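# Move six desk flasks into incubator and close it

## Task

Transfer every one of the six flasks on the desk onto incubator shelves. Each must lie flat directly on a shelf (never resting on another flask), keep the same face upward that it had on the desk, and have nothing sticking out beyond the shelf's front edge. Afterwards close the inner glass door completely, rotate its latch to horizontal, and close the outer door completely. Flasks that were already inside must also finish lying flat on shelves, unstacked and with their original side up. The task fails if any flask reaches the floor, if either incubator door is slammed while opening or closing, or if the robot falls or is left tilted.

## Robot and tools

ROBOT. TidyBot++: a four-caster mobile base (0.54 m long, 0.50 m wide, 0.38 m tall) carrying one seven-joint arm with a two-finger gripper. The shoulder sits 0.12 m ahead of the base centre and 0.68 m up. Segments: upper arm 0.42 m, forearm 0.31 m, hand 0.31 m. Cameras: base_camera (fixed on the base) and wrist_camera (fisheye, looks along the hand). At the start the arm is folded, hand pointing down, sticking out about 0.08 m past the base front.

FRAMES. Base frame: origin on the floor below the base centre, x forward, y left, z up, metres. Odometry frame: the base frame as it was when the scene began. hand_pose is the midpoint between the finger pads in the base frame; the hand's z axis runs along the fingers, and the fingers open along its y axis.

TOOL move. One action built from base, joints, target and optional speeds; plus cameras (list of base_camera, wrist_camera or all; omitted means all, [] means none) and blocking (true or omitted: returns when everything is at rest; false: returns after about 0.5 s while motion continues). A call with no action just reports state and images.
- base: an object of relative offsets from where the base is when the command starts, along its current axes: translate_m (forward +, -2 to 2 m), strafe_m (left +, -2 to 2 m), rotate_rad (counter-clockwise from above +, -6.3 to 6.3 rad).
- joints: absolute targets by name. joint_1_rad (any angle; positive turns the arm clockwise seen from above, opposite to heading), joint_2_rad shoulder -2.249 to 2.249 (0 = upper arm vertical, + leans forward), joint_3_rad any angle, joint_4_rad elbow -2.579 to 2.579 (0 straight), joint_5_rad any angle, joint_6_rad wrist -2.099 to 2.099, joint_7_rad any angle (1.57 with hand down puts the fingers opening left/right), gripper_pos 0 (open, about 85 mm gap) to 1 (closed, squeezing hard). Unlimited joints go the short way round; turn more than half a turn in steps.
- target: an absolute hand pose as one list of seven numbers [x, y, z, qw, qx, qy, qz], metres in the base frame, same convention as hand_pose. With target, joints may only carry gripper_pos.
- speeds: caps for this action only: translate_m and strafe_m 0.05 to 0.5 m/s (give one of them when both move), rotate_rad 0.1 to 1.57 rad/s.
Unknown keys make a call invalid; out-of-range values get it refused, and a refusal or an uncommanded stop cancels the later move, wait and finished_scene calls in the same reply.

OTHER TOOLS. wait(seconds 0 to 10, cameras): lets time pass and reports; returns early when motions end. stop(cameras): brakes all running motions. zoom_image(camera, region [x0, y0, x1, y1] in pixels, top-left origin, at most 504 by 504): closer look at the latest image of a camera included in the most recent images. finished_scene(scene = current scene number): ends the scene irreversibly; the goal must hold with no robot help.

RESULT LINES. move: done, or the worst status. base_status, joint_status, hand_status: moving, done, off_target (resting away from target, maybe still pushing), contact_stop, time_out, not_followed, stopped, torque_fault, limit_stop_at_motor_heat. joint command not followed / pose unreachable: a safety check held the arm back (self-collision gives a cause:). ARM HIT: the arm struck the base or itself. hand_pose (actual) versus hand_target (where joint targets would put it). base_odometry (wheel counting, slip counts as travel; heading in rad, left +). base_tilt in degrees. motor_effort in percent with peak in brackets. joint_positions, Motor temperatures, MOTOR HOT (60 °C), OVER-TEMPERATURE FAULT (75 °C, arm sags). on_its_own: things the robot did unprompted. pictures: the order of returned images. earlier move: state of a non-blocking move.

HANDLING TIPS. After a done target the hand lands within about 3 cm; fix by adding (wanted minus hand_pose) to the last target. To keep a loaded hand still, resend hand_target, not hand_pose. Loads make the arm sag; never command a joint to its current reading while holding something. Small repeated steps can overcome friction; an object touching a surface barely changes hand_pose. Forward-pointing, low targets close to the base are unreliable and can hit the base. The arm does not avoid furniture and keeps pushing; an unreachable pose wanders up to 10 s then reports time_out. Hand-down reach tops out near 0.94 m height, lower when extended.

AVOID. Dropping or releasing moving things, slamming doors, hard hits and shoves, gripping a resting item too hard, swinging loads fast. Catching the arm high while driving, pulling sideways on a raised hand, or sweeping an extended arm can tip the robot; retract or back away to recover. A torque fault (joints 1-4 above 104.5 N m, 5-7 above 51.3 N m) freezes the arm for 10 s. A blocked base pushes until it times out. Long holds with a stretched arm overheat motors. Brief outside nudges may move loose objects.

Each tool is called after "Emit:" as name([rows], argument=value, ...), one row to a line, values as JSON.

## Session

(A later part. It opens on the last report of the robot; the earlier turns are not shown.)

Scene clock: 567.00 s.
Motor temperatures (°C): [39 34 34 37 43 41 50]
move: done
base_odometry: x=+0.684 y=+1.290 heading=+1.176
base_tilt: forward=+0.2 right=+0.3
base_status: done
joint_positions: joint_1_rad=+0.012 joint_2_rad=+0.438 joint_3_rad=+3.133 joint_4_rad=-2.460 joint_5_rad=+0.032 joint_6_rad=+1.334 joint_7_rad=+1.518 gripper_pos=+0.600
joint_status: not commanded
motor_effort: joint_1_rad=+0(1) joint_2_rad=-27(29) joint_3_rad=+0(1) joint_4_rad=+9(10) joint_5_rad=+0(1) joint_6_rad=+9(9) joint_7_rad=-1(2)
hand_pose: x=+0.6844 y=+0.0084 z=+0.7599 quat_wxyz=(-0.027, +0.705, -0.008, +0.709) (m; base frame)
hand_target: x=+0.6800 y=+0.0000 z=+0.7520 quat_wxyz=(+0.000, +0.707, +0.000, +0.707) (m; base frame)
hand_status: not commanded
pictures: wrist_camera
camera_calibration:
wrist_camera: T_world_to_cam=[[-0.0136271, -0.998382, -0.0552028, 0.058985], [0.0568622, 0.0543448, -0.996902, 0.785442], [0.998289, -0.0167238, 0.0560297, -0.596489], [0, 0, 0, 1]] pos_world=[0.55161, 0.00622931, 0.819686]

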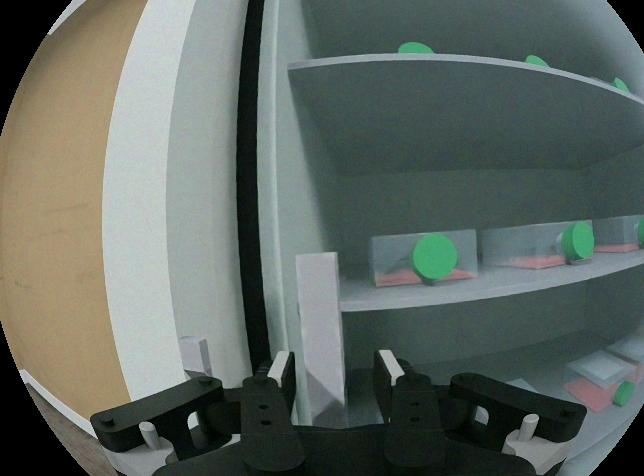

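Emit:
move(base={"strafe_m":0.004,"translate_m":0.008}, speeds={"translate_m":0.05}, joints={"joint_7_rad":1.6}, cameras=["wrist_camera"])

Emit:
move(joints={"gripper_pos":0.84}, cameras=["wrist_camera"])

Scene clock: 567.93 s.
Motor temperatures (°C): [39 34 34 37 43 41 50]
move: done
base_odometry: x=+0.684 y=+1.299 heading=+1.175
base_tilt: forward=+0.3 right=+0.3
base_status: done
joint_positions: joint_1_rad=+0.011 joint_2_rad=+0.439 joint_3_rad=+3.133 joint_4_rad=-2.460 joint_5_rad=+0.032 joint_6_rad=+1.334 joint_7_rad=+1.561 gripper_pos=+0.600
joint_status: all done
motor_effort: joint_1_rad=+0(2) joint_2_rad=-27(28) joint_3_rad=+0(1) joint_4_rad=+9(10) joint_5_rad=+0(1) joint_6_rad=+9(9) joint_7_rad=-1(2)
hand_pose: x=+0.6844 y=+0.0089 z=+0.7592 quat_wxyz=(-0.012, +0.705, +0.008, +0.709) (m; base frame)
hand_target: x=+0.6800 y=+0.0000 z=+0.7520 quat_wxyz=(+0.013, +0.707, +0.013, +0.707) (m; base frame)
hand_status: not commanded
pictures: wrist_camera
camera_calibration:
wrist_camera: T_world_to_cam=[[-0.0130001, -0.999837, -0.0125074, 0.0266354], [0.0566928, 0.0117513, -0.998323, 0.786251], [0.998307, -0.0136874, 0.0565308, -0.596848], [0, 0, 0, 1]] pos_world=[0.551609, 0.00922232, 0.819005]

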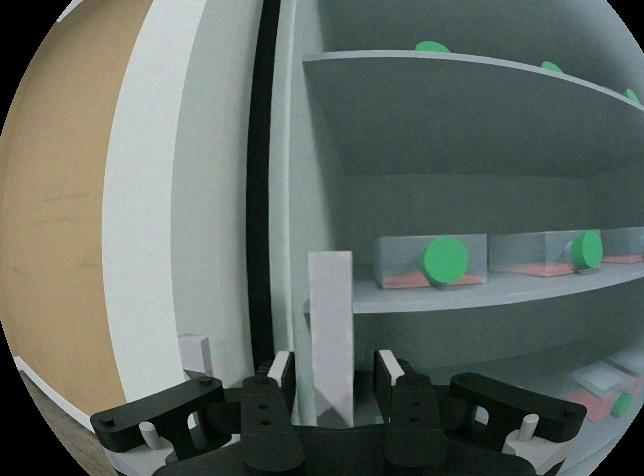

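Scene clock: 568.60 s.
Motor temperatures (°C): [39 34 34 37 43 41 50]
move: done
base_odometry: x=+0.684 y=+1.299 heading=+1.175
base_tilt: forward=+0.2 right=+0.3
base_status: not commanded
joint_positions: joint_1_rad=+0.011 joint_2_rad=+0.439 joint_3_rad=+3.133 joint_4_rad=-2.461 joint_5_rad=+0.032 joint_6_rad=+1.335 joint_7_rad=+1.561 gripper_pos=+0.829
joint_status: all done
motor_effort: joint_1_rad=+0(1) joint_2_rad=-27(27) joint_3_rad=+0(1) joint_4_rad=+9(10) joint_5_rad=+1(1) joint_6_rad=+9(9) joint_7_rad=-1(2)
hand_pose: x=+0.6843 y=+0.0091 z=+0.7592 quat_wxyz=(-0.012, +0.705, +0.008, +0.709) (m; base frame)
hand_target: x=+0.6800 y=+0.0000 z=+0.7520 quat_wxyz=(+0.013, +0.707, +0.013, +0.707) (m; base frame)
hand_status: not commanded
pictures: wrist_camera
camera_calibration:
wrist_camera: T_world_to_cam=[[-0.012698, -0.999841, -0.0124933, 0.0265554], [0.0568887, 0.0117517, -0.998311, 0.786144], [0.9983, -0.0133873, 0.0567304, -0.596809], [0, 0, 0, 1]] pos_world=[0.551408, 0.00932299, 0.819006]

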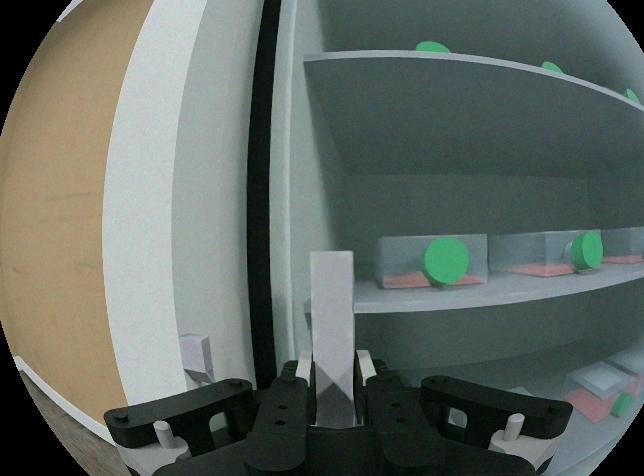

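Emit:
move(target=[0.68,0.0,0.752,-0.1405,0.693,-0.1405,0.693], cameras=["wrist_camera"])

Scene clock: 569.90 s.
Motor temperatures (°C): [39 34 34 37 43 41 50]
move: done
base_odometry: x=+0.684 y=+1.299 heading=+1.175
base_tilt: forward=+0.2 right=+0.3
base_status: not commanded
joint_positions: joint_1_rad=+0.047 joint_2_rad=+0.441 joint_3_rad=+3.093 joint_4_rad=-2.461 joint_5_rad=+0.032 joint_6_rad=+1.335 joint_7_rad=+1.249 gripper_pos=+0.829
joint_status: not commanded
motor_effort: joint_1_rad=-1(1) joint_2_rad=-28(29) joint_3_rad=-1(2) joint_4_rad=+9(11) joint_5_rad=+2(3) joint_6_rad=+10(10) joint_7_rad=-1(2)
hand_pose: x=+0.6839 y=+0.0078 z=+0.7590 quat_wxyz=(-0.128, +0.697, -0.108, +0.697) (m; base frame)
hand_target: x=+0.6800 y=+0.0000 z=+0.7520 quat_wxyz=(-0.141, +0.693, -0.141, +0.693) (m; base frame)
hand_status: done (0.011 m and 4.0 deg from the pose sent, 0.012 m and 22.6 deg at the start)
pictures: wrist_camera
camera_calibration:
wrist_camera: T_world_to_cam=[[-0.0127295, -0.942069, -0.335178, 0.269753], [0.0471504, 0.334267, -0.941298, 0.746862], [0.998807, -0.027786, 0.0401639, -0.584107], [0, 0, 0, 1]] pos_world=[0.551629, -0.0117548, 0.816895]

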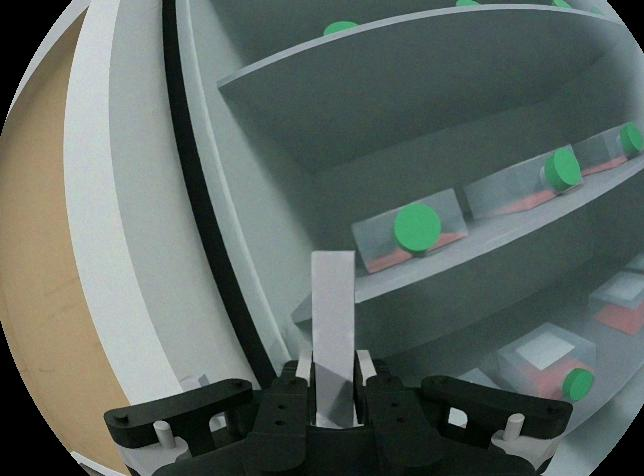

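Now the lever turns with the hand. Continue.

Emit:
move(joints={"joint_7_rad":0.8}, cameras=[])

Emit:
move(joints={"joint_7_rad":0.4}, cameras=["wrist_camera"])

Emit:
move(joints={"joint_7_rad":0.05}, cameras=["wrist_camera"])

Scene clock: 571.27 s.
Motor temperatures (°C): [39 34 34 37 43 41 50]
move: done
base_odometry: x=+0.684 y=+1.299 heading=+1.175
base_tilt: forward=+0.2 right=+0.3
base_status: not commanded
joint_positions: joint_1_rad=+0.050 joint_2_rad=+0.442 joint_3_rad=+3.093 joint_4_rad=-2.462 joint_5_rad=+0.032 joint_6_rad=+1.335 joint_7_rad=+0.847 gripper_pos=+0.829
joint_status: all done
motor_effort: joint_1_rad=-2(2) joint_2_rad=-28(29) joint_3_rad=-2(2) joint_4_rad=+11(11) joint_5_rad=+2(3) joint_6_rad=+10(11) joint_7_rad=-1(3)
hand_pose: x=+0.6837 y=+0.0063 z=+0.7583 quat_wxyz=(-0.264, +0.662, -0.246, +0.658) (m; base frame)
hand_target: x=+0.6800 y=+0.0000 z=+0.7520 quat_wxyz=(-0.276, +0.651, -0.276, +0.651) (m; base frame)
hand_status: not commanded
pictures: none
No camera images: "cameras" was empty.

Scene clock: 572.43 s.
Motor temperatures (°C): [39 34 34 37 43 41 50]
move: done
base_odometry: x=+0.684 y=+1.299 heading=+1.175
base_tilt: forward=+0.2 right=+0.3
base_status: not commanded
joint_positions: joint_1_rad=+0.051 joint_2_rad=+0.443 joint_3_rad=+3.093 joint_4_rad=-2.462 joint_5_rad=+0.031 joint_6_rad=+1.335 joint_7_rad=+0.445 gripper_pos=+0.831
joint_status: all done
motor_effort: joint_1_rad=-3(3) joint_2_rad=-29(29) joint_3_rad=-2(3) joint_4_rad=+10(11) joint_5_rad=+2(4) joint_6_rad=+11(11) joint_7_rad=+0(2)
hand_pose: x=+0.6837 y=+0.0055 z=+0.7570 quat_wxyz=(-0.389, +0.599, -0.374, +0.591) (m; base frame)
hand_target: x=+0.6800 y=+0.0000 z=+0.7520 quat_wxyz=(-0.400, +0.583, -0.400, +0.583) (m; base frame)
hand_status: not commanded
pictures: wrist_camera
camera_calibration:
wrist_camera: T_world_to_cam=[[-0.0297952, -0.412663, -0.910396, 0.711117], [0.0303232, 0.910008, -0.41348, 0.354553], [0.999096, -0.0399258, -0.0146006, -0.54255], [0, 0, 0, 1]] pos_world=[0.552496, -0.0508557, 0.786077]

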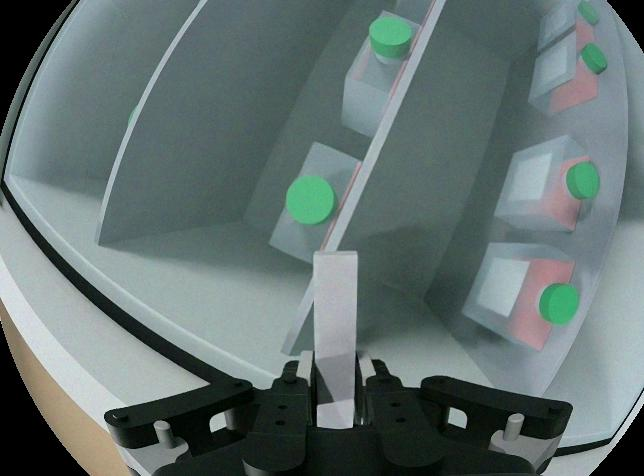

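Scene clock: 573.53 s.
Motor temperatures (°C): [39 34 34 37 43 41 50]
move: done
base_odometry: x=+0.684 y=+1.299 heading=+1.175
base_tilt: forward=+0.2 right=+0.3
base_status: not commanded
joint_positions: joint_1_rad=+0.052 joint_2_rad=+0.445 joint_3_rad=+3.093 joint_4_rad=-2.463 joint_5_rad=+0.031 joint_6_rad=+1.335 joint_7_rad=+0.091 gripper_pos=+0.832
joint_status: all done
motor_effort: joint_1_rad=-3(3) joint_2_rad=-29(30) joint_3_rad=-2(2) joint_4_rad=+10(11) joint_5_rad=+2(3) joint_6_rad=+11(11) joint_7_rad=-1(2)
hand_pose: x=+0.6835 y=+0.0051 z=+0.7556 quat_wxyz=(-0.486, +0.525, -0.475, +0.513) (m; base frame)
hand_target: x=+0.6800 y=+0.0000 z=+0.7520 quat_wxyz=(-0.496, +0.504, -0.496, +0.504) (m; base frame)
hand_status: not commanded
pictures: wrist_camera
camera_calibration:
wrist_camera: T_world_to_cam=[[-0.0405241, -0.0718636, -0.996591, 0.780451], [0.0281593, 0.996932, -0.0730332, 0.0980015], [0.998782, -0.0310229, -0.0383761, -0.524292], [0, 0, 0, 1]] pos_world=[0.552521, -0.0578798, 0.764828]

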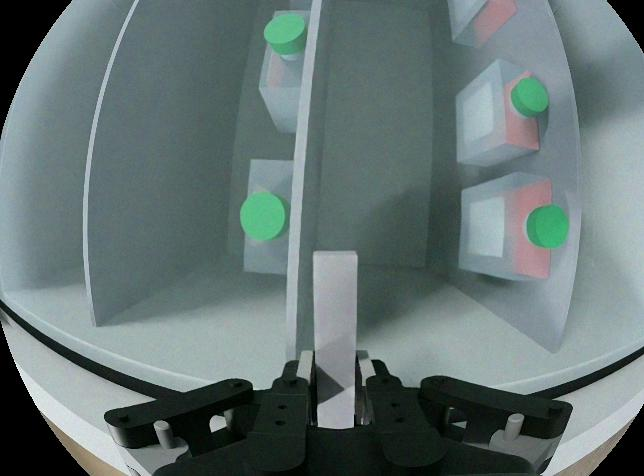

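Emit:
move(joints={"joint_7_rad":-0.02}, cameras=["wrist_camera"])

Emit:
move(joints={"gripper_pos":0.5}, cameras=[])

Emit:
move(base={"translate_m":-0.16}, speeds={"translate_m":0.1}, cameras=["wrist_camera"])

Scene clock: 574.23 s.
Motor temperatures (°C): [39 34 34 37 43 41 50]
move: done
base_odometry: x=+0.684 y=+1.299 heading=+1.175
base_tilt: forward=+0.2 right=+0.3
base_status: not commanded
joint_positions: joint_1_rad=+0.052 joint_2_rad=+0.446 joint_3_rad=+3.093 joint_4_rad=-2.463 joint_5_rad=+0.031 joint_6_rad=+1.335 joint_7_rad=+0.014 gripper_pos=+0.832
joint_status: all done
motor_effort: joint_1_rad=-2(3) joint_2_rad=-29(30) joint_3_rad=-2(3) joint_4_rad=+11(11) joint_5_rad=+2(3) joint_6_rad=+11(11) joint_7_rad=-2(3)
hand_pose: x=+0.6836 y=+0.0051 z=+0.7553 quat_wxyz=(-0.505, +0.506, -0.495, +0.494) (m; base frame)
hand_target: x=+0.6800 y=+0.0000 z=+0.7520 quat_wxyz=(-0.513, +0.487, -0.513, +0.487) (m; base frame)
hand_status: not commanded
pictures: wrist_camera
camera_calibration:
wrist_camera: T_world_to_cam=[[-0.0429245, 0.00536352, -0.999064, 0.783194], [0.0282925, 0.999591, 0.00415078, 0.0396181], [0.998678, -0.0280878, -0.0430587, -0.520816], [0, 0, 0, 1]] pos_world=[0.552625, -0.0584312, 0.759871]

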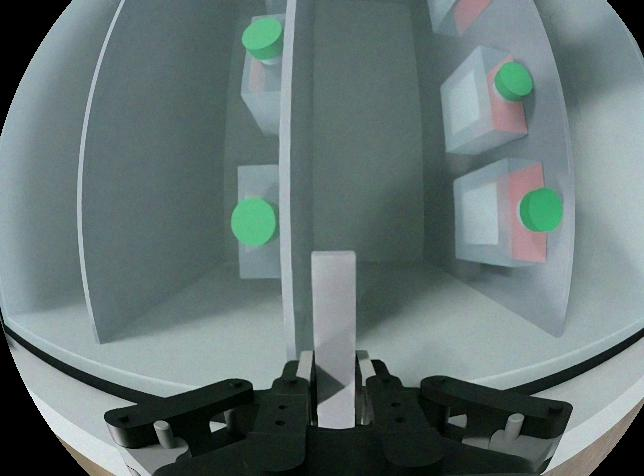

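Scene clock: 574.97 s.
Motor temperatures (°C): [39 34 34 37 43 41 50]
move: done
base_odometry: x=+0.684 y=+1.299 heading=+1.175
base_tilt: forward=+0.2 right=+0.3
base_status: not commanded
joint_positions: joint_1_rad=+0.052 joint_2_rad=+0.446 joint_3_rad=+3.089 joint_4_rad=-2.463 joint_5_rad=+0.031 joint_6_rad=+1.339 joint_7_rad=+0.014 gripper_pos=+0.500
joint_status: all done
motor_effort: joint_1_rad=-1(3) joint_2_rad=-27(29) joint_3_rad=+0(2) joint_4_rad=+8(11) joint_5_rad=+0(2) joint_6_rad=+9(11) joint_7_rad=-1(2)
hand_pose: x=+0.6835 y=+0.0065 z=+0.7566 quat_wxyz=(-0.507, +0.506, -0.493, +0.494) (m; base frame)
hand_target: x=+0.6800 y=+0.0000 z=+0.7520 quat_wxyz=(-0.513, +0.487, -0.513, +0.487) (m; base frame)
hand_status: not commanded
pictures: none
No camera images: "cameras" was empty.

Scene clock: 577.10 s.
Motor temperatures (°C): [39 34 34 37 43 41 50]
move: done
base_odometry: x=+0.622 y=+1.151 heading=+1.175
base_tilt: forward=+0.2 right=+0.3
base_status: done
joint_positions: joint_1_rad=+0.052 joint_2_rad=+0.446 joint_3_rad=+3.089 joint_4_rad=-2.463 joint_5_rad=+0.031 joint_6_rad=+1.339 joint_7_rad=+0.014 gripper_pos=+0.500
joint_status: not commanded
motor_effort: joint_1_rad=+0(1) joint_2_rad=-27(29) joint_3_rad=-1(1) joint_4_rad=+8(10) joint_5_rad=+1(2) joint_6_rad=+9(9) joint_7_rad=-1(2)
hand_pose: x=+0.6835 y=+0.0065 z=+0.7562 quat_wxyz=(-0.507, +0.506, -0.494, +0.494) (m; base frame)
hand_target: x=+0.6800 y=+0.0000 z=+0.7520 quat_wxyz=(-0.513, +0.487, -0.513, +0.487) (m; base frame)
hand_status: not commanded
pictures: wrist_camera
camera_calibration:
wrist_camera: T_world_to_cam=[[-0.0395013, 0.00687563, -0.999196, 0.781892], [0.0257289, 0.999652, 0.00586162, 0.0387311], [0.998888, -0.0254767, -0.0396645, -0.523416], [0, 0, 0, 1]] pos_world=[0.552724, -0.0574285, 0.760275]

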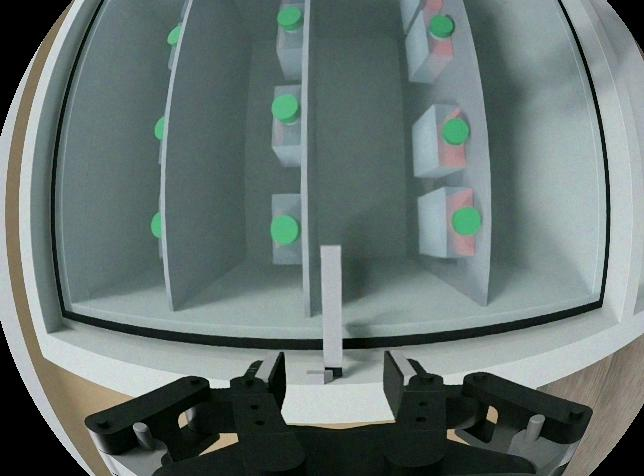

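Emit:
zoom_image(camera="wrist_camera", region=[250, 220, 410, 400])

Scaled by 2.800.

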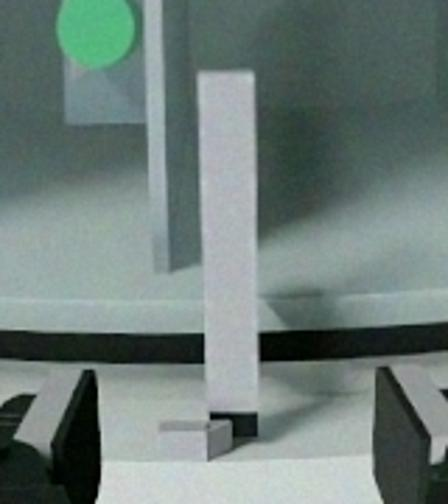

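Emit:
move(base={"translate_m":-0.62}, speeds={"translate_m":0.4}, joints={"gripper_pos":1.0}, cameras=["wrist_camera"])

Emit:
move(target=[0.69,0.0,0.97,-0.5,0.5,-0.5,0.5], cameras=[])

Emit:
move(base={"strafe_m":-0.65}, target=[0.68,0.0,1.14,-0.5,0.5,-0.5,0.5])

Scene clock: 586.27 s.
Motor temperatures (°C): [39 34 34 37 43 41 50]
move: done
base_odometry: x=+0.383 y=+0.579 heading=+1.175
base_tilt: forward=+0.2 right=+0.3
base_status: done
joint_positions: joint_1_rad=+0.052 joint_2_rad=+0.447 joint_3_rad=+3.089 joint_4_rad=-2.463 joint_5_rad=+0.031 joint_6_rad=+1.339 joint_7_rad=+0.014 gripper_pos=+0.999
joint_status: all done
motor_effort: joint_1_rad=+0(1) joint_2_rad=-27(29) joint_3_rad=+0(1) joint_4_rad=+8(10) joint_5_rad=+0(1) joint_6_rad=+9(9) joint_7_rad=+0(1)
hand_pose: x=+0.6835 y=+0.0065 z=+0.7559 quat_wxyz=(-0.507, +0.506, -0.494, +0.493) (m; base frame)
hand_target: x=+0.6800 y=+0.0000 z=+0.7520 quat_wxyz=(-0.513, +0.487, -0.513, +0.487) (m; base frame)
hand_status: not commanded
pictures: wrist_camera
camera_calibration:
wrist_camera: T_world_to_cam=[[-0.0401004, 0.00688885, -0.999172, 0.782005], [0.0257324, 0.999652, 0.00585942, 0.038732], [0.998864, -0.0254761, -0.0402637, -0.522957], [0, 0, 0, 1]] pos_world=[0.552725, -0.0574285, 0.760074]

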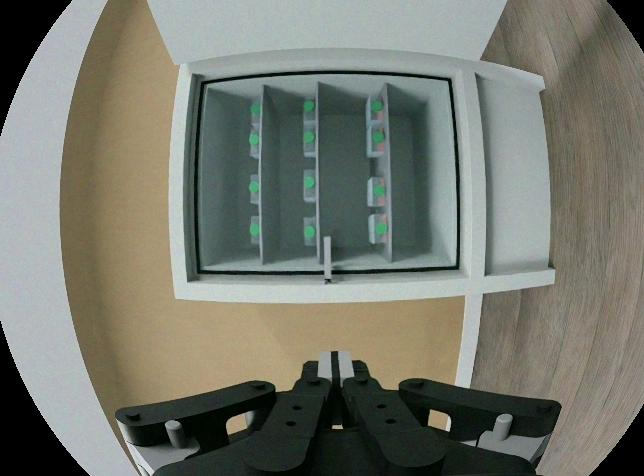

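Scene clock: 588.40 s.
Motor temperatures (°C): [39 34 34 37 43 41 50]
move: done
base_odometry: x=+0.383 y=+0.579 heading=+1.175
base_tilt: forward=+0.2 right=+0.3
base_status: not commanded
joint_positions: joint_1_rad=-0.164 joint_2_rad=-0.048 joint_3_rad=+3.292 joint_4_rad=-2.099 joint_5_rad=+0.031 joint_6_rad=+0.480 joint_7_rad=+0.014 gripper_pos=+0.999
joint_status: not commanded
motor_effort: joint_1_rad=+0(1) joint_2_rad=-20(29) joint_3_rad=+0(1) joint_4_rad=+19(20) joint_5_rad=+0(1) joint_6_rad=+9(10) joint_7_rad=-1(1)
hand_pose: x=+0.6905 y=+0.0115 z=+0.9566 quat_wxyz=(-0.498, +0.515, -0.485, +0.501) (m; base frame)
hand_target: x=+0.6900 y=+0.0000 z=+0.9700 quat_wxyz=(-0.500, +0.500, -0.500, +0.500) (m; base frame)
hand_status: done (0.018 m and 2.5 deg from the pose sent, 0.214 m and 1.5 deg at the start)
pictures: none
No camera images: "cameras" was empty.

Scene clock: 591.13 s.
Motor temperatures (°C): [39 34 34 37 43 41 50]
move: done
base_odometry: x=+0.983 y=+0.328 heading=+1.175
base_tilt: forward=+0.3 right=+0.3
base_status: done
joint_positions: joint_1_rad=+0.346 joint_2_rad=-0.124 joint_3_rad=+2.886 joint_4_rad=-1.607 joint_5_rad=-0.503 joint_6_rad=-0.111 joint_7_rad=+0.464 gripper_pos=+0.999
joint_status: not commanded
motor_effort: joint_1_rad=-1(2) joint_2_rad=-18(22) joint_3_rad=+1(2) joint_4_rad=+21(22) joint_5_rad=+0(1) joint_6_rad=+8(10) joint_7_rad=-1(1)
hand_pose: x=+0.6904 y=-0.0205 z=+1.1207 quat_wxyz=(-0.488, +0.492, -0.515, +0.504) (m; base frame)
hand_target: x=+0.6800 y=+0.0000 z=+1.1400 quat_wxyz=(-0.500, +0.500, -0.500, +0.500) (m; base frame)
hand_status: done (0.030 m and 2.4 deg from the pose sent, 0.184 m and 2.5 deg at the start)
pictures: base_camera, wrist_camera
camera_calibration:
wrist_camera: T_world_to_cam=[[-0.0551942, 0.0144447, -0.998371, 1.15657], [0.0904814, 0.995854, 0.00940612, 0.0146745], [0.994367, -0.0898149, -0.0562723, -0.496104], [0, 0, 0, 1]] pos_world=[0.555818, -0.0758775, 1.12663]

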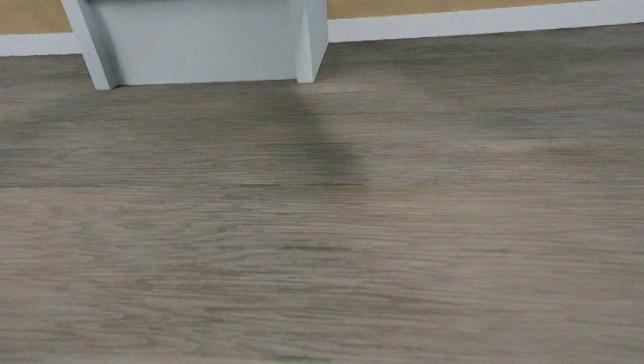

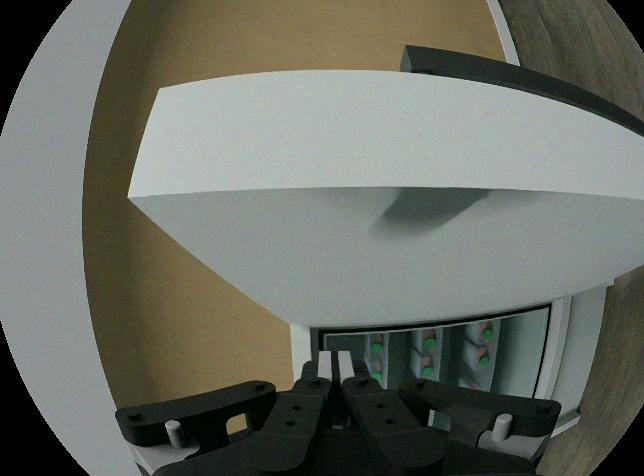

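Emit:
move(base={"translate_m":-0.15}, cameras=["wrist_camera"])

Scene clock: 593.13 s.
Motor temperatures (°C): [39 34 34 37 43 41 50]
move: done
base_odometry: x=+0.925 y=+0.190 heading=+1.175
base_tilt: forward=+0.2 right=+0.3
base_status: done
joint_positions: joint_1_rad=+0.346 joint_2_rad=-0.141 joint_3_rad=+2.884 joint_4_rad=-1.604 joint_5_rad=-0.503 joint_6_rad=-0.113 joint_7_rad=+0.464 gripper_pos=+0.999
joint_status: not commanded
motor_effort: joint_1_rad=+0(1) joint_2_rad=-17(24) joint_3_rad=+1(2) joint_4_rad=+20(23) joint_5_rad=+0(1) joint_6_rad=+8(8) joint_7_rad=-1(2)
hand_pose: x=+0.6832 y=-0.0166 z=+1.1308 quat_wxyz=(-0.491, +0.490, -0.509, +0.509) (m; base frame)
hand_target: x=+0.6800 y=+0.0000 z=+1.1400 quat_wxyz=(-0.500, +0.500, -0.500, +0.500) (m; base frame)
hand_status: not commanded
pictures: wrist_camera
camera_calibration:
wrist_camera: T_world_to_cam=[[-0.0388846, 0.00829751, -0.999209, 1.15602], [0.0876176, 0.996142, 0.00486237, 0.0183879], [0.995395, -0.0873593, -0.0394616, -0.507691], [0, 0, 0, 1]] pos_world=[0.548694, -0.0722605, 1.13498]

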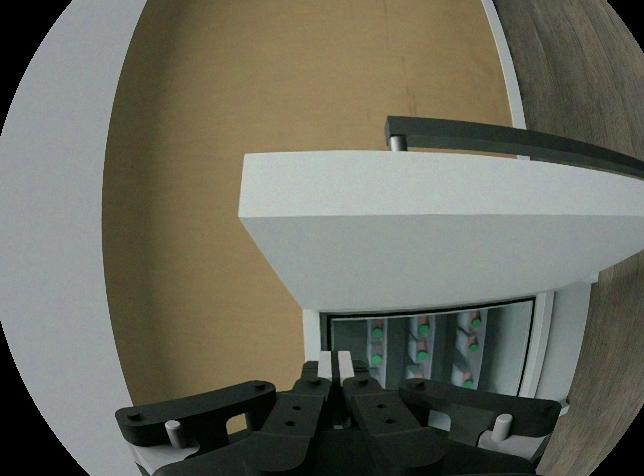

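Emit:
move(base={"strafe_m":-0.275}, speeds={"strafe_m":0.3}, cameras=["wrist_camera"])

Scene clock: 595.63 s.
Motor temperatures (°C): [39 33 34 37 43 41 50]
move: done
base_odometry: x=+1.179 y=+0.083 heading=+1.175
base_tilt: forward=+0.2 right=+0.3
base_status: done
joint_positions: joint_1_rad=+0.349 joint_2_rad=-0.141 joint_3_rad=+2.879 joint_4_rad=-1.604 joint_5_rad=-0.504 joint_6_rad=-0.114 joint_7_rad=+0.465 gripper_pos=+0.999
joint_status: not commanded
motor_effort: joint_1_rad=+0(2) joint_2_rad=-17(18) joint_3_rad=+1(4) joint_4_rad=+21(22) joint_5_rad=+0(1) joint_6_rad=+8(8) joint_7_rad=-1(2)
hand_pose: x=+0.6833 y=-0.0145 z=+1.1304 quat_wxyz=(-0.492, +0.492, -0.508, +0.508) (m; base frame)
hand_target: x=+0.6800 y=+0.0000 z=+1.1400 quat_wxyz=(-0.500, +0.500, -0.500, +0.500) (m; base frame)
hand_status: not commanded
pictures: wrist_camera
camera_calibration:
wrist_camera: T_world_to_cam=[[-0.0402535, 0.00767549, -0.99916, 1.15636], [0.084301, 0.996431, 0.00425826, 0.0192872], [0.995627, -0.0840587, -0.0407569, -0.506295], [0, 0, 0, 1]] pos_world=[0.549003, -0.0706526, 1.13468]

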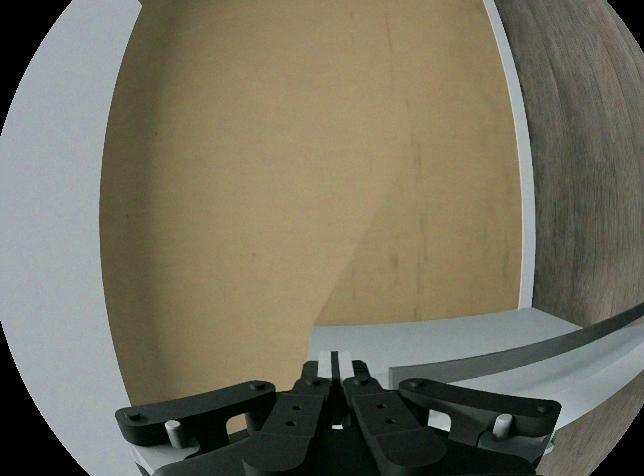

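Emit:
move(target=[0.68,0.0,1.155,-0.5,0.5,-0.5,0.5], cameras=[])

Emit:
move(base={"translate_m":0.265}, speeds={"translate_m":0.2})

Scene clock: 596.83 s.
Motor temperatures (°C): [39 33 34 37 43 41 50]
move: done
base_odometry: x=+1.179 y=+0.083 heading=+1.175
base_tilt: forward=+0.2 right=+0.3
base_status: not commanded
joint_positions: joint_1_rad=+0.371 joint_2_rad=-0.141 joint_3_rad=+2.862 joint_4_rad=-1.549 joint_5_rad=-0.476 joint_6_rad=-0.157 joint_7_rad=+0.425 gripper_pos=+0.999
joint_status: not commanded
motor_effort: joint_1_rad=+0(1) joint_2_rad=-17(18) joint_3_rad=+2(2) joint_4_rad=+21(22) joint_5_rad=+0(1) joint_6_rad=+8(9) joint_7_rad=+0(1)
hand_pose: x=+0.6814 y=-0.0107 z=+1.1516 quat_wxyz=(-0.500, +0.489, -0.503, +0.508) (m; base frame)
hand_target: x=+0.6800 y=+0.0000 z=+1.1550 quat_wxyz=(-0.500, +0.500, -0.500, +0.500) (m; base frame)
hand_status: done (0.011 m and 1.5 deg from the pose sent, 0.029 m and 1.9 deg at the start)
pictures: none
No camera images: "cameras" was empty.

Scene clock: 598.90 s.
Motor temperatures (°C): [39 33 34 37 43 41 50]
move: done
base_odometry: x=+1.282 y=+0.328 heading=+1.175
base_tilt: forward=+0.2 right=+0.3
base_status: done
joint_positions: joint_1_rad=+0.371 joint_2_rad=-0.140 joint_3_rad=+2.862 joint_4_rad=-1.549 joint_5_rad=-0.476 joint_6_rad=-0.158 joint_7_rad=+0.425 gripper_pos=+0.999
joint_status: not commanded
motor_effort: joint_1_rad=+0(1) joint_2_rad=-17(20) joint_3_rad=+1(2) joint_4_rad=+21(22) joint_5_rad=+0(1) joint_6_rad=+8(9) joint_7_rad=-1(2)
hand_pose: x=+0.6815 y=-0.0107 z=+1.1513 quat_wxyz=(-0.499, +0.490, -0.503, +0.507) (m; base frame)
hand_target: x=+0.6800 y=+0.0000 z=+1.1550 quat_wxyz=(-0.500, +0.500, -0.500, +0.500) (m; base frame)
hand_status: not commanded
pictures: base_camera, wrist_camera
camera_calibration:
wrist_camera: T_world_to_cam=[[-0.0270093, 0.0130019, -0.999551, 1.16866], [0.0728553, 0.997282, 0.0110038, 0.0155506], [0.996977, -0.0725253, -0.0278832, -0.51894], [0, 0, 0, 1]] pos_world=[0.547803, -0.0683394, 1.15349]

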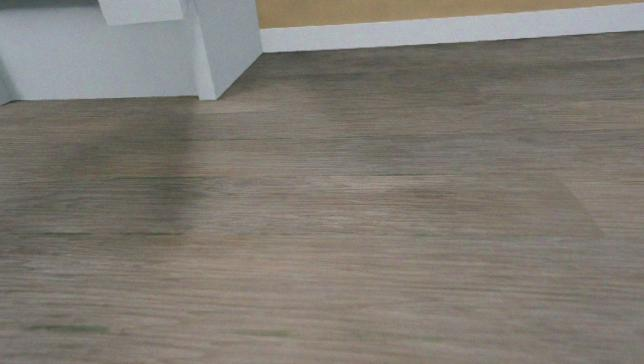

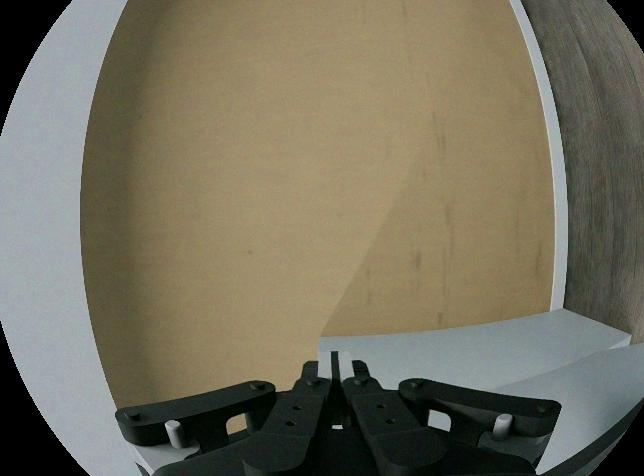

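Emit:
move(base={"strafe_m":0.16}, speeds={"strafe_m":0.1}, cameras=["wrist_camera"])

Emit:
move(base={"strafe_m":0.144,"translate_m":-0.016}, speeds={"strafe_m":0.1})

Scene clock: 601.50 s.
Motor temperatures (°C): [39 33 34 37 43 41 50]
move: done
base_odometry: x=+1.134 y=+0.390 heading=+1.175
base_tilt: forward=+0.2 right=+0.3
base_status: done
joint_positions: joint_1_rad=+0.393 joint_2_rad=-0.180 joint_3_rad=+2.852 joint_4_rad=-1.549 joint_5_rad=-0.476 joint_6_rad=-0.172 joint_7_rad=+0.425 gripper_pos=+0.999
joint_status: not commanded
motor_effort: joint_1_rad=-2(7) joint_2_rad=-6(19) joint_3_rad=-1(6) joint_4_rad=+21(25) joint_5_rad=+0(2) joint_6_rad=+9(11) joint_7_rad=-1(2)
hand_pose: x=+0.6640 y=-0.0077 z=+1.1679 quat_wxyz=(-0.500, +0.486, -0.495, +0.519) (m; base frame)
hand_target: x=+0.6800 y=+0.0000 z=+1.1550 quat_wxyz=(-0.500, +0.500, -0.500, +0.500) (m; base frame)
hand_status: not commanded
pictures: wrist_camera
camera_calibration:
wrist_camera: T_world_to_cam=[[-0.00309743, -0.00317666, -0.99999, 1.1692], [0.0791309, 0.996858, -0.00341182, 0.0263758], [0.996859, -0.0791407, -0.00283632, -0.529973], [0, 0, 0, 1]] pos_world=[0.529843, -0.0645212, 1.16778]

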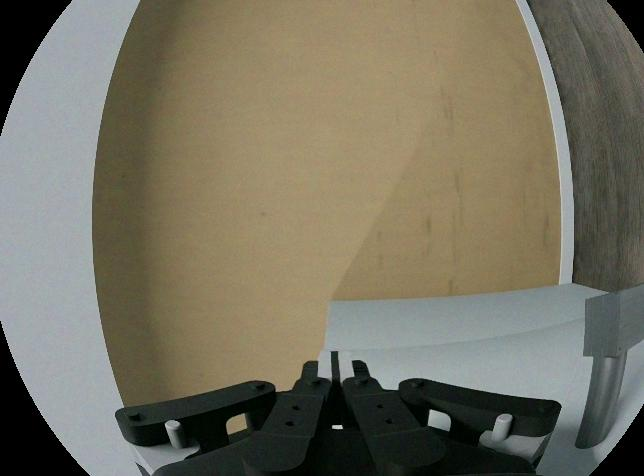

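Scene clock: 603.50 s.
Motor temperatures (°C): [39 33 34 37 43 41 50]
move: done
base_odometry: x=+0.995 y=+0.431 heading=+1.175
base_tilt: forward=+0.2 right=+0.3
base_status: done
joint_positions: joint_1_rad=+0.396 joint_2_rad=-0.187 joint_3_rad=+2.850 joint_4_rad=-1.546 joint_5_rad=-0.476 joint_6_rad=-0.178 joint_7_rad=+0.425 gripper_pos=+0.999
joint_status: not commanded
motor_effort: joint_1_rad=+0(7) joint_2_rad=-9(10) joint_3_rad=+2(6) joint_4_rad=+20(25) joint_5_rad=+1(2) joint_6_rad=+8(11) joint_7_rad=-1(2)
hand_pose: x=+0.6610 y=-0.0060 z=+1.1712 quat_wxyz=(-0.500, +0.486, -0.493, +0.520) (m; base frame)
hand_target: x=+0.6800 y=+0.0000 z=+1.1550 quat_wxyz=(-0.500, +0.500, -0.500, +0.500) (m; base frame)
hand_status: not commanded
pictures: base_camera, wrist_camera
camera_calibration:
wrist_camera: T_world_to_cam=[[0.000398097, -0.00614829, -0.999981, 1.17017], [0.0774663, 0.996976, -0.00609898, 0.0291342], [0.996995, -0.0774624, 0.000873178, -0.531359], [0, 0, 0, 1]] pos_world=[0.527039, -0.0630118, 1.17079]

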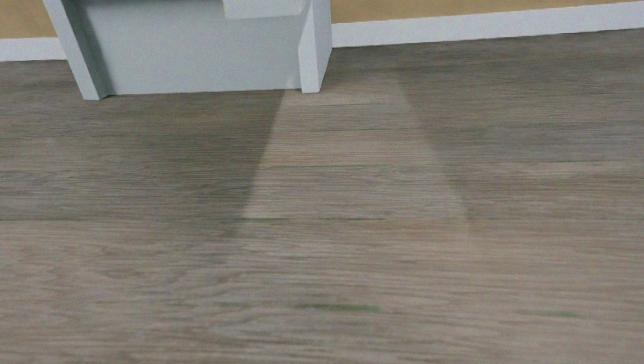

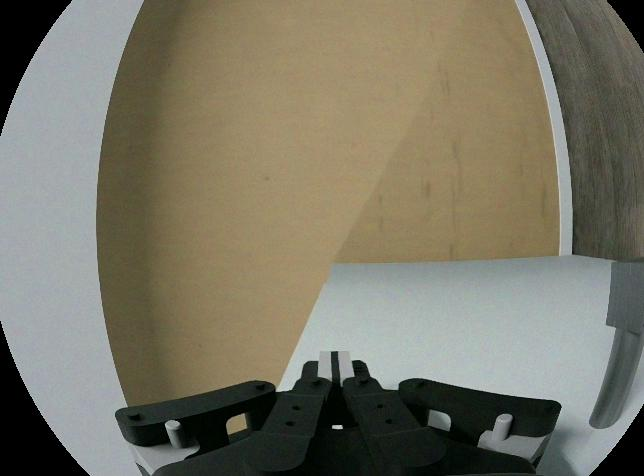

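Emit:
move(base={"strafe_m":0.166,"translate_m":0.022}, speeds={"strafe_m":0.1}, cameras=["wrist_camera"])

Emit:
move(base={"strafe_m":0.154,"translate_m":0.064}, speeds={"strafe_m":0.1}, cameras=["wrist_camera"])

Scene clock: 606.10 s.
Motor temperatures (°C): [39 33 34 37 43 41 50]
move: done
base_odometry: x=+0.850 y=+0.515 heading=+1.175
base_tilt: forward=+0.2 right=+0.3
base_status: done
joint_positions: joint_1_rad=+0.393 joint_2_rad=-0.146 joint_3_rad=+2.849 joint_4_rad=-1.543 joint_5_rad=-0.476 joint_6_rad=-0.188 joint_7_rad=+0.425 gripper_pos=+0.999
joint_status: not commanded
motor_effort: joint_1_rad=-1(5) joint_2_rad=-17(19) joint_3_rad=+1(4) joint_4_rad=+20(25) joint_5_rad=-1(1) joint_6_rad=+8(12) joint_7_rad=-1(1)
hand_pose: x=+0.6792 y=-0.0099 z=+1.1491 quat_wxyz=(-0.495, +0.496, -0.506, +0.503) (m; base frame)
hand_target: x=+0.6800 y=+0.0000 z=+1.1550 quat_wxyz=(-0.500, +0.500, -0.500, +0.500) (m; base frame)
hand_status: not commanded
pictures: wrist_camera
camera_calibration:
wrist_camera: T_world_to_cam=[[-0.0439401, 0.00910658, -0.998993, 1.1772], [0.069293, 0.997578, 0.00604586, 0.0231678], [0.996628, -0.0689576, -0.0444647, -0.497298], [0, 0, 0, 1]] pos_world=[0.545742, -0.0681245, 1.15376]

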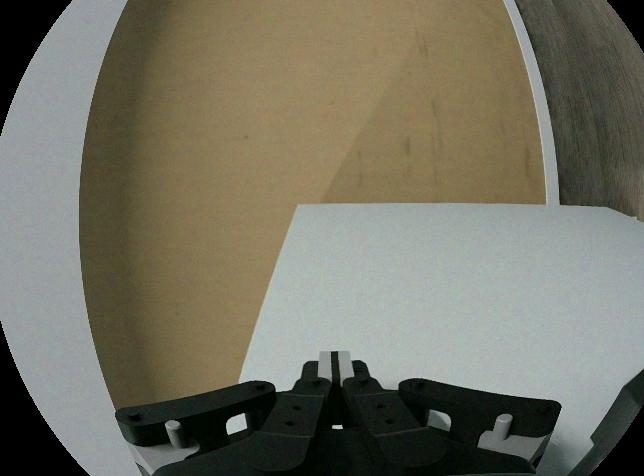

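Scene clock: 608.30 s.
Motor temperatures (°C): [39 33 34 37 43 41 50]
move: done
base_odometry: x=+0.732 y=+0.634 heading=+1.175
base_tilt: forward=+0.2 right=+0.3
base_status: done
joint_positions: joint_1_rad=+0.397 joint_2_rad=-0.146 joint_3_rad=+2.850 joint_4_rad=-1.543 joint_5_rad=-0.476 joint_6_rad=-0.188 joint_7_rad=+0.425 gripper_pos=+0.999
joint_status: not commanded
motor_effort: joint_1_rad=+0(7) joint_2_rad=-16(18) joint_3_rad=+2(6) joint_4_rad=+21(22) joint_5_rad=+0(1) joint_6_rad=+8(9) joint_7_rad=-1(2)
hand_pose: x=+0.6792 y=-0.0123 z=+1.1492 quat_wxyz=(-0.494, +0.495, -0.507, +0.504) (m; base frame)
hand_target: x=+0.6800 y=+0.0000 z=+1.1550 quat_wxyz=(-0.500, +0.500, -0.500, +0.500) (m; base frame)
hand_status: not commanded
pictures: wrist_camera
camera_calibration:
wrist_camera: T_world_to_cam=[[-0.0438924, 0.00938674, -0.998992, 1.1772], [0.0733932, 0.997284, 0.00614603, 0.0225216], [0.996337, -0.0730495, -0.0444622, -0.497238], [0, 0, 0, 1]] pos_world=[0.545433, -0.0698334, 1.15376]

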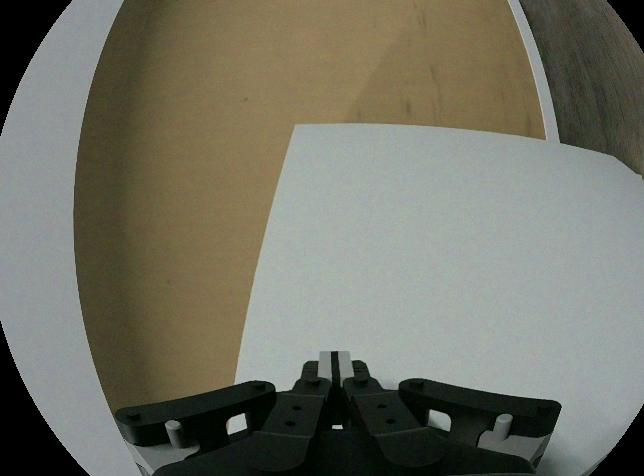

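Working well. Continue.

Emit:
move(base={"strafe_m":0.133,"translate_m":0.101}, speeds={"strafe_m":0.1}, cameras=[])

Emit:
move(base={"strafe_m":0.084,"translate_m":0.104}, speeds={"strafe_m":0.1}, cameras=["wrist_camera"])

Emit:
move(base={"strafe_m":0.056,"translate_m":0.109}, speeds={"strafe_m":0.1})

Scene clock: 610.63 s.
Motor temperatures (°C): [39 33 34 37 43 41 50]
move: done
base_odometry: x=+0.648 y=+0.778 heading=+1.175
base_tilt: forward=+0.2 right=+0.3
base_status: done
joint_positions: joint_1_rad=+0.398 joint_2_rad=-0.146 joint_3_rad=+2.851 joint_4_rad=-1.543 joint_5_rad=-0.476 joint_6_rad=-0.188 joint_7_rad=+0.425 gripper_pos=+0.999
joint_status: not commanded
motor_effort: joint_1_rad=-1(7) joint_2_rad=-16(18) joint_3_rad=+1(6) joint_4_rad=+22(23) joint_5_rad=+0(2) joint_6_rad=+8(9) joint_7_rad=-1(1)
hand_pose: x=+0.6788 y=-0.0136 z=+1.1495 quat_wxyz=(-0.494, +0.494, -0.507, +0.505) (m; base frame)
hand_target: x=+0.6800 y=+0.0000 z=+1.1550 quat_wxyz=(-0.500, +0.500, -0.500, +0.500) (m; base frame)
hand_status: not commanded
pictures: none
No camera images: "cameras" was empty.

Scene clock: 612.53 s.
Motor temperatures (°C): [39 33 34 37 43 41 50]
move: done
base_odometry: x=+0.610 y=+0.907 heading=+1.175
base_tilt: forward=+0.2 right=+0.3
base_status: done
joint_positions: joint_1_rad=+0.398 joint_2_rad=-0.148 joint_3_rad=+2.851 joint_4_rad=-1.542 joint_5_rad=-0.476 joint_6_rad=-0.188 joint_7_rad=+0.425 gripper_pos=+0.999
joint_status: not commanded
motor_effort: joint_1_rad=+0(6) joint_2_rad=-16(18) joint_3_rad=+1(5) joint_4_rad=+21(22) joint_5_rad=+0(1) joint_6_rad=+8(9) joint_7_rad=+0(1)
hand_pose: x=+0.6780 y=-0.0137 z=+1.1506 quat_wxyz=(-0.494, +0.494, -0.507, +0.506) (m; base frame)
hand_target: x=+0.6800 y=+0.0000 z=+1.1550 quat_wxyz=(-0.500, +0.500, -0.500, +0.500) (m; base frame)
hand_status: not commanded
pictures: wrist_camera
camera_calibration:
wrist_camera: T_world_to_cam=[[-0.0413163, 0.0087364, -0.999108, 1.17704], [0.0765557, 0.99705, 0.00555258, 0.0225611], [0.996209, -0.076258, -0.0418632, -0.49911], [0, 0, 0, 1]] pos_world=[0.544122, -0.0708387, 1.15497]

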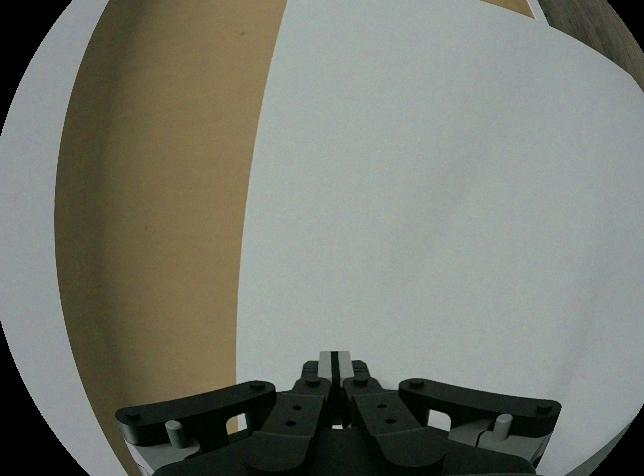

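Scene clock: 614.27 s.
Motor temperatures (°C): [39 33 34 37 43 41 50]
move: done
base_odometry: x=+0.601 y=+1.029 heading=+1.176
base_tilt: forward=+0.2 right=+0.3
base_status: done
joint_positions: joint_1_rad=+0.398 joint_2_rad=-0.150 joint_3_rad=+2.851 joint_4_rad=-1.542 joint_5_rad=-0.476 joint_6_rad=-0.188 joint_7_rad=+0.425 gripper_pos=+0.999
joint_status: not commanded
motor_effort: joint_1_rad=-1(5) joint_2_rad=-17(19) joint_3_rad=+2(4) joint_4_rad=+22(23) joint_5_rad=+0(1) joint_6_rad=+8(9) joint_7_rad=-1(1)
hand_pose: x=+0.6772 y=-0.0130 z=+1.1517 quat_wxyz=(-0.494, +0.493, -0.506, +0.506) (m; base frame)
hand_target: x=+0.6800 y=+0.0000 z=+1.1550 quat_wxyz=(-0.500, +0.500, -0.500, +0.500) (m; base frame)
hand_status: not commanded
pictures: base_camera, wrist_camera
camera_calibration:
wrist_camera: T_world_to_cam=[[-0.0393792, 0.00786816, -0.999193, 1.17689], [0.0758183, 0.99711, 0.00486368, 0.0232172], [0.996344, -0.0755656, -0.0398619, -0.500565], [0, 0, 0, 1]] pos_world=[0.54332, -0.0702356, 1.15588]

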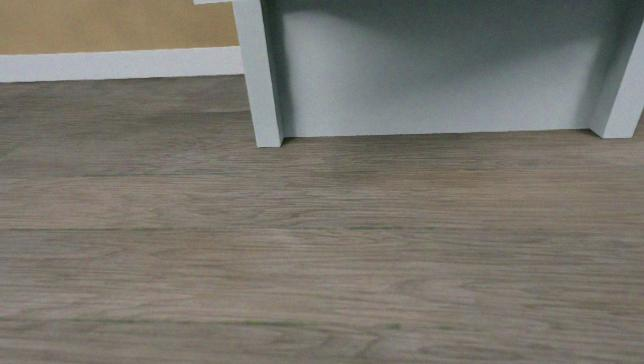

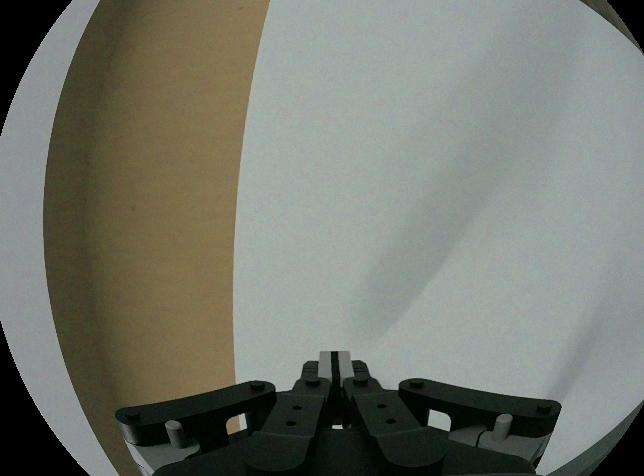

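Emit:
move(base={"strafe_m":0.031,"translate_m":0.096}, speeds={"translate_m":0.08}, cameras=[])

Emit:
move(base={"strafe_m":0.011,"translate_m":0.06}, speeds={"translate_m":0.06})

Scene clock: 616.20 s.
Motor temperatures (°C): [39 33 34 37 43 41 50]
move: done
base_odometry: x=+0.609 y=+1.130 heading=+1.176
base_tilt: forward=+0.2 right=+0.3
base_status: done
joint_positions: joint_1_rad=+0.398 joint_2_rad=-0.150 joint_3_rad=+2.851 joint_4_rad=-1.542 joint_5_rad=-0.476 joint_6_rad=-0.188 joint_7_rad=+0.425 gripper_pos=+0.999
joint_status: not commanded
motor_effort: joint_1_rad=+0(2) joint_2_rad=-16(19) joint_3_rad=+2(2) joint_4_rad=+21(23) joint_5_rad=+0(1) joint_6_rad=+8(9) joint_7_rad=-1(1)
hand_pose: x=+0.6770 y=-0.0129 z=+1.1522 quat_wxyz=(-0.494, +0.493, -0.506, +0.506) (m; base frame)
hand_target: x=+0.6800 y=+0.0000 z=+1.1550 quat_wxyz=(-0.500, +0.500, -0.500, +0.500) (m; base frame)
hand_status: not commanded
pictures: none
No camera images: "cameras" was empty.

Scene clock: 617.70 s.
Motor temperatures (°C): [39 33 34 37 43 41 50]
move: done
base_odometry: x=+0.622 y=+1.190 heading=+1.176
base_tilt: forward=+0.2 right=+0.3
base_status: done
joint_positions: joint_1_rad=+0.398 joint_2_rad=-0.150 joint_3_rad=+2.851 joint_4_rad=-1.541 joint_5_rad=-0.476 joint_6_rad=-0.188 joint_7_rad=+0.425 gripper_pos=+0.999
joint_status: not commanded
motor_effort: joint_1_rad=+0(2) joint_2_rad=-16(19) joint_3_rad=+2(2) joint_4_rad=+21(22) joint_5_rad=-1(1) joint_6_rad=+8(9) joint_7_rad=+0(1)
hand_pose: x=+0.6772 y=-0.0130 z=+1.1520 quat_wxyz=(-0.494, +0.493, -0.506, +0.506) (m; base frame)
hand_target: x=+0.6800 y=+0.0000 z=+1.1550 quat_wxyz=(-0.500, +0.500, -0.500, +0.500) (m; base frame)
hand_status: not commanded
pictures: base_camera, wrist_camera
camera_calibration:
wrist_camera: T_world_to_cam=[[-0.0390784, 0.00783918, -0.999205, 1.17694], [0.07571, 0.997118, 0.00486183, 0.0232776], [0.996364, -0.0754599, -0.0395593, -0.50091], [0, 0, 0, 1]] pos_world=[0.543319, -0.0702354, 1.15608]

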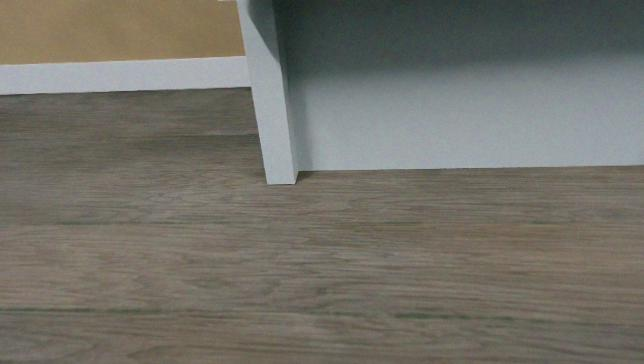

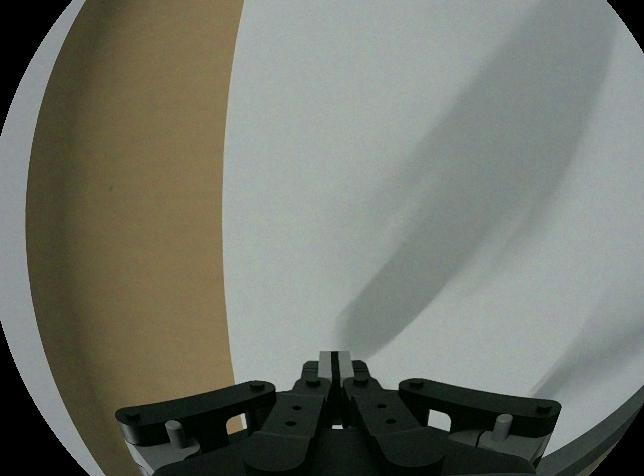

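Emit:
move(base={"translate_m":0.04}, speeds={"translate_m":0.05}, cameras=[])

Emit:
move(base={"translate_m":0.03}, speeds={"translate_m":0.05})

Scene clock: 619.03 s.
Motor temperatures (°C): [39 33 34 37 43 41 50]
move: done
base_odometry: x=+0.637 y=+1.226 heading=+1.176
base_tilt: forward=+0.2 right=+0.3
base_status: done
joint_positions: joint_1_rad=+0.398 joint_2_rad=-0.176 joint_3_rad=+2.851 joint_4_rad=-1.541 joint_5_rad=-0.476 joint_6_rad=-0.192 joint_7_rad=+0.425 gripper_pos=+0.999
joint_status: not commanded
motor_effort: joint_1_rad=+0(2) joint_2_rad=-8(18) joint_3_rad=+2(2) joint_4_rad=+21(25) joint_5_rad=+0(2) joint_6_rad=+9(12) joint_7_rad=+0(1)
hand_pose: x=+0.6658 y=-0.0077 z=+1.1642 quat_wxyz=(-0.497, +0.491, -0.498, +0.513) (m; base frame)
hand_target: x=+0.6800 y=+0.0000 z=+1.1550 quat_wxyz=(-0.500, +0.500, -0.500, +0.500) (m; base frame)
hand_status: not commanded
pictures: none
No camera images: "cameras" was empty.

Scene clock: 620.03 s.
Motor temperatures (°C): [39 33 34 37 43 41 50]
move: done
base_odometry: x=+0.648 y=+1.254 heading=+1.176
base_tilt: forward=+0.2 right=+0.3
base_status: done
joint_positions: joint_1_rad=+0.398 joint_2_rad=-0.237 joint_3_rad=+2.851 joint_4_rad=-1.543 joint_5_rad=-0.476 joint_6_rad=-0.198 joint_7_rad=+0.425 gripper_pos=+0.999
joint_status: not commanded
motor_effort: joint_1_rad=+0(4) joint_2_rad=+7(10) joint_3_rad=+2(3) joint_4_rad=+21(26) joint_5_rad=-1(1) joint_6_rad=+11(14) joint_7_rad=-1(1)
hand_pose: x=+0.6379 y=+0.0048 z=+1.1920 quat_wxyz=(-0.504, +0.484, -0.479, +0.531) (m; base frame)
hand_target: x=+0.6800 y=+0.0000 z=+1.1550 quat_wxyz=(-0.500, +0.500, -0.500, +0.500) (m; base frame)
hand_status: not commanded
pictures: base_camera, wrist_camera
camera_calibration:
wrist_camera: T_world_to_cam=[[0.0313551, -0.0258168, -0.999175, 1.17043], [0.0725931, 0.997085, -0.0234848, 0.0441124], [0.996869, -0.0717968, 0.0331378, -0.545898], [0, 0, 0, 1]] pos_world=[0.504287, -0.0529607, 1.18859]

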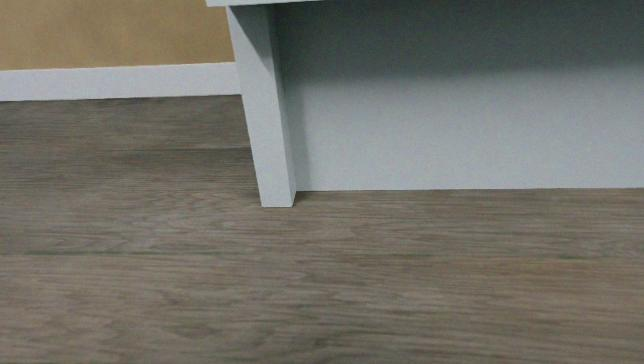

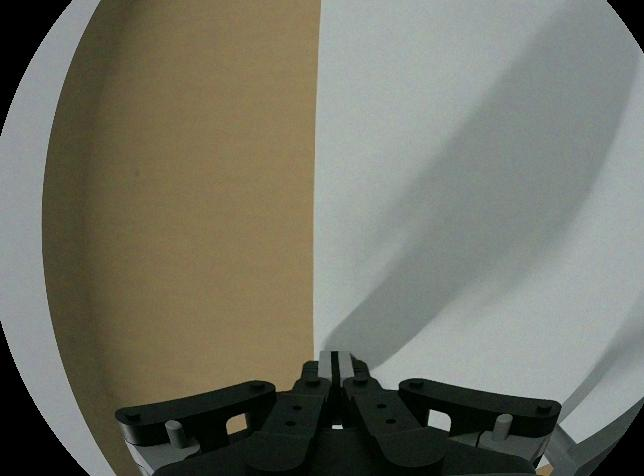

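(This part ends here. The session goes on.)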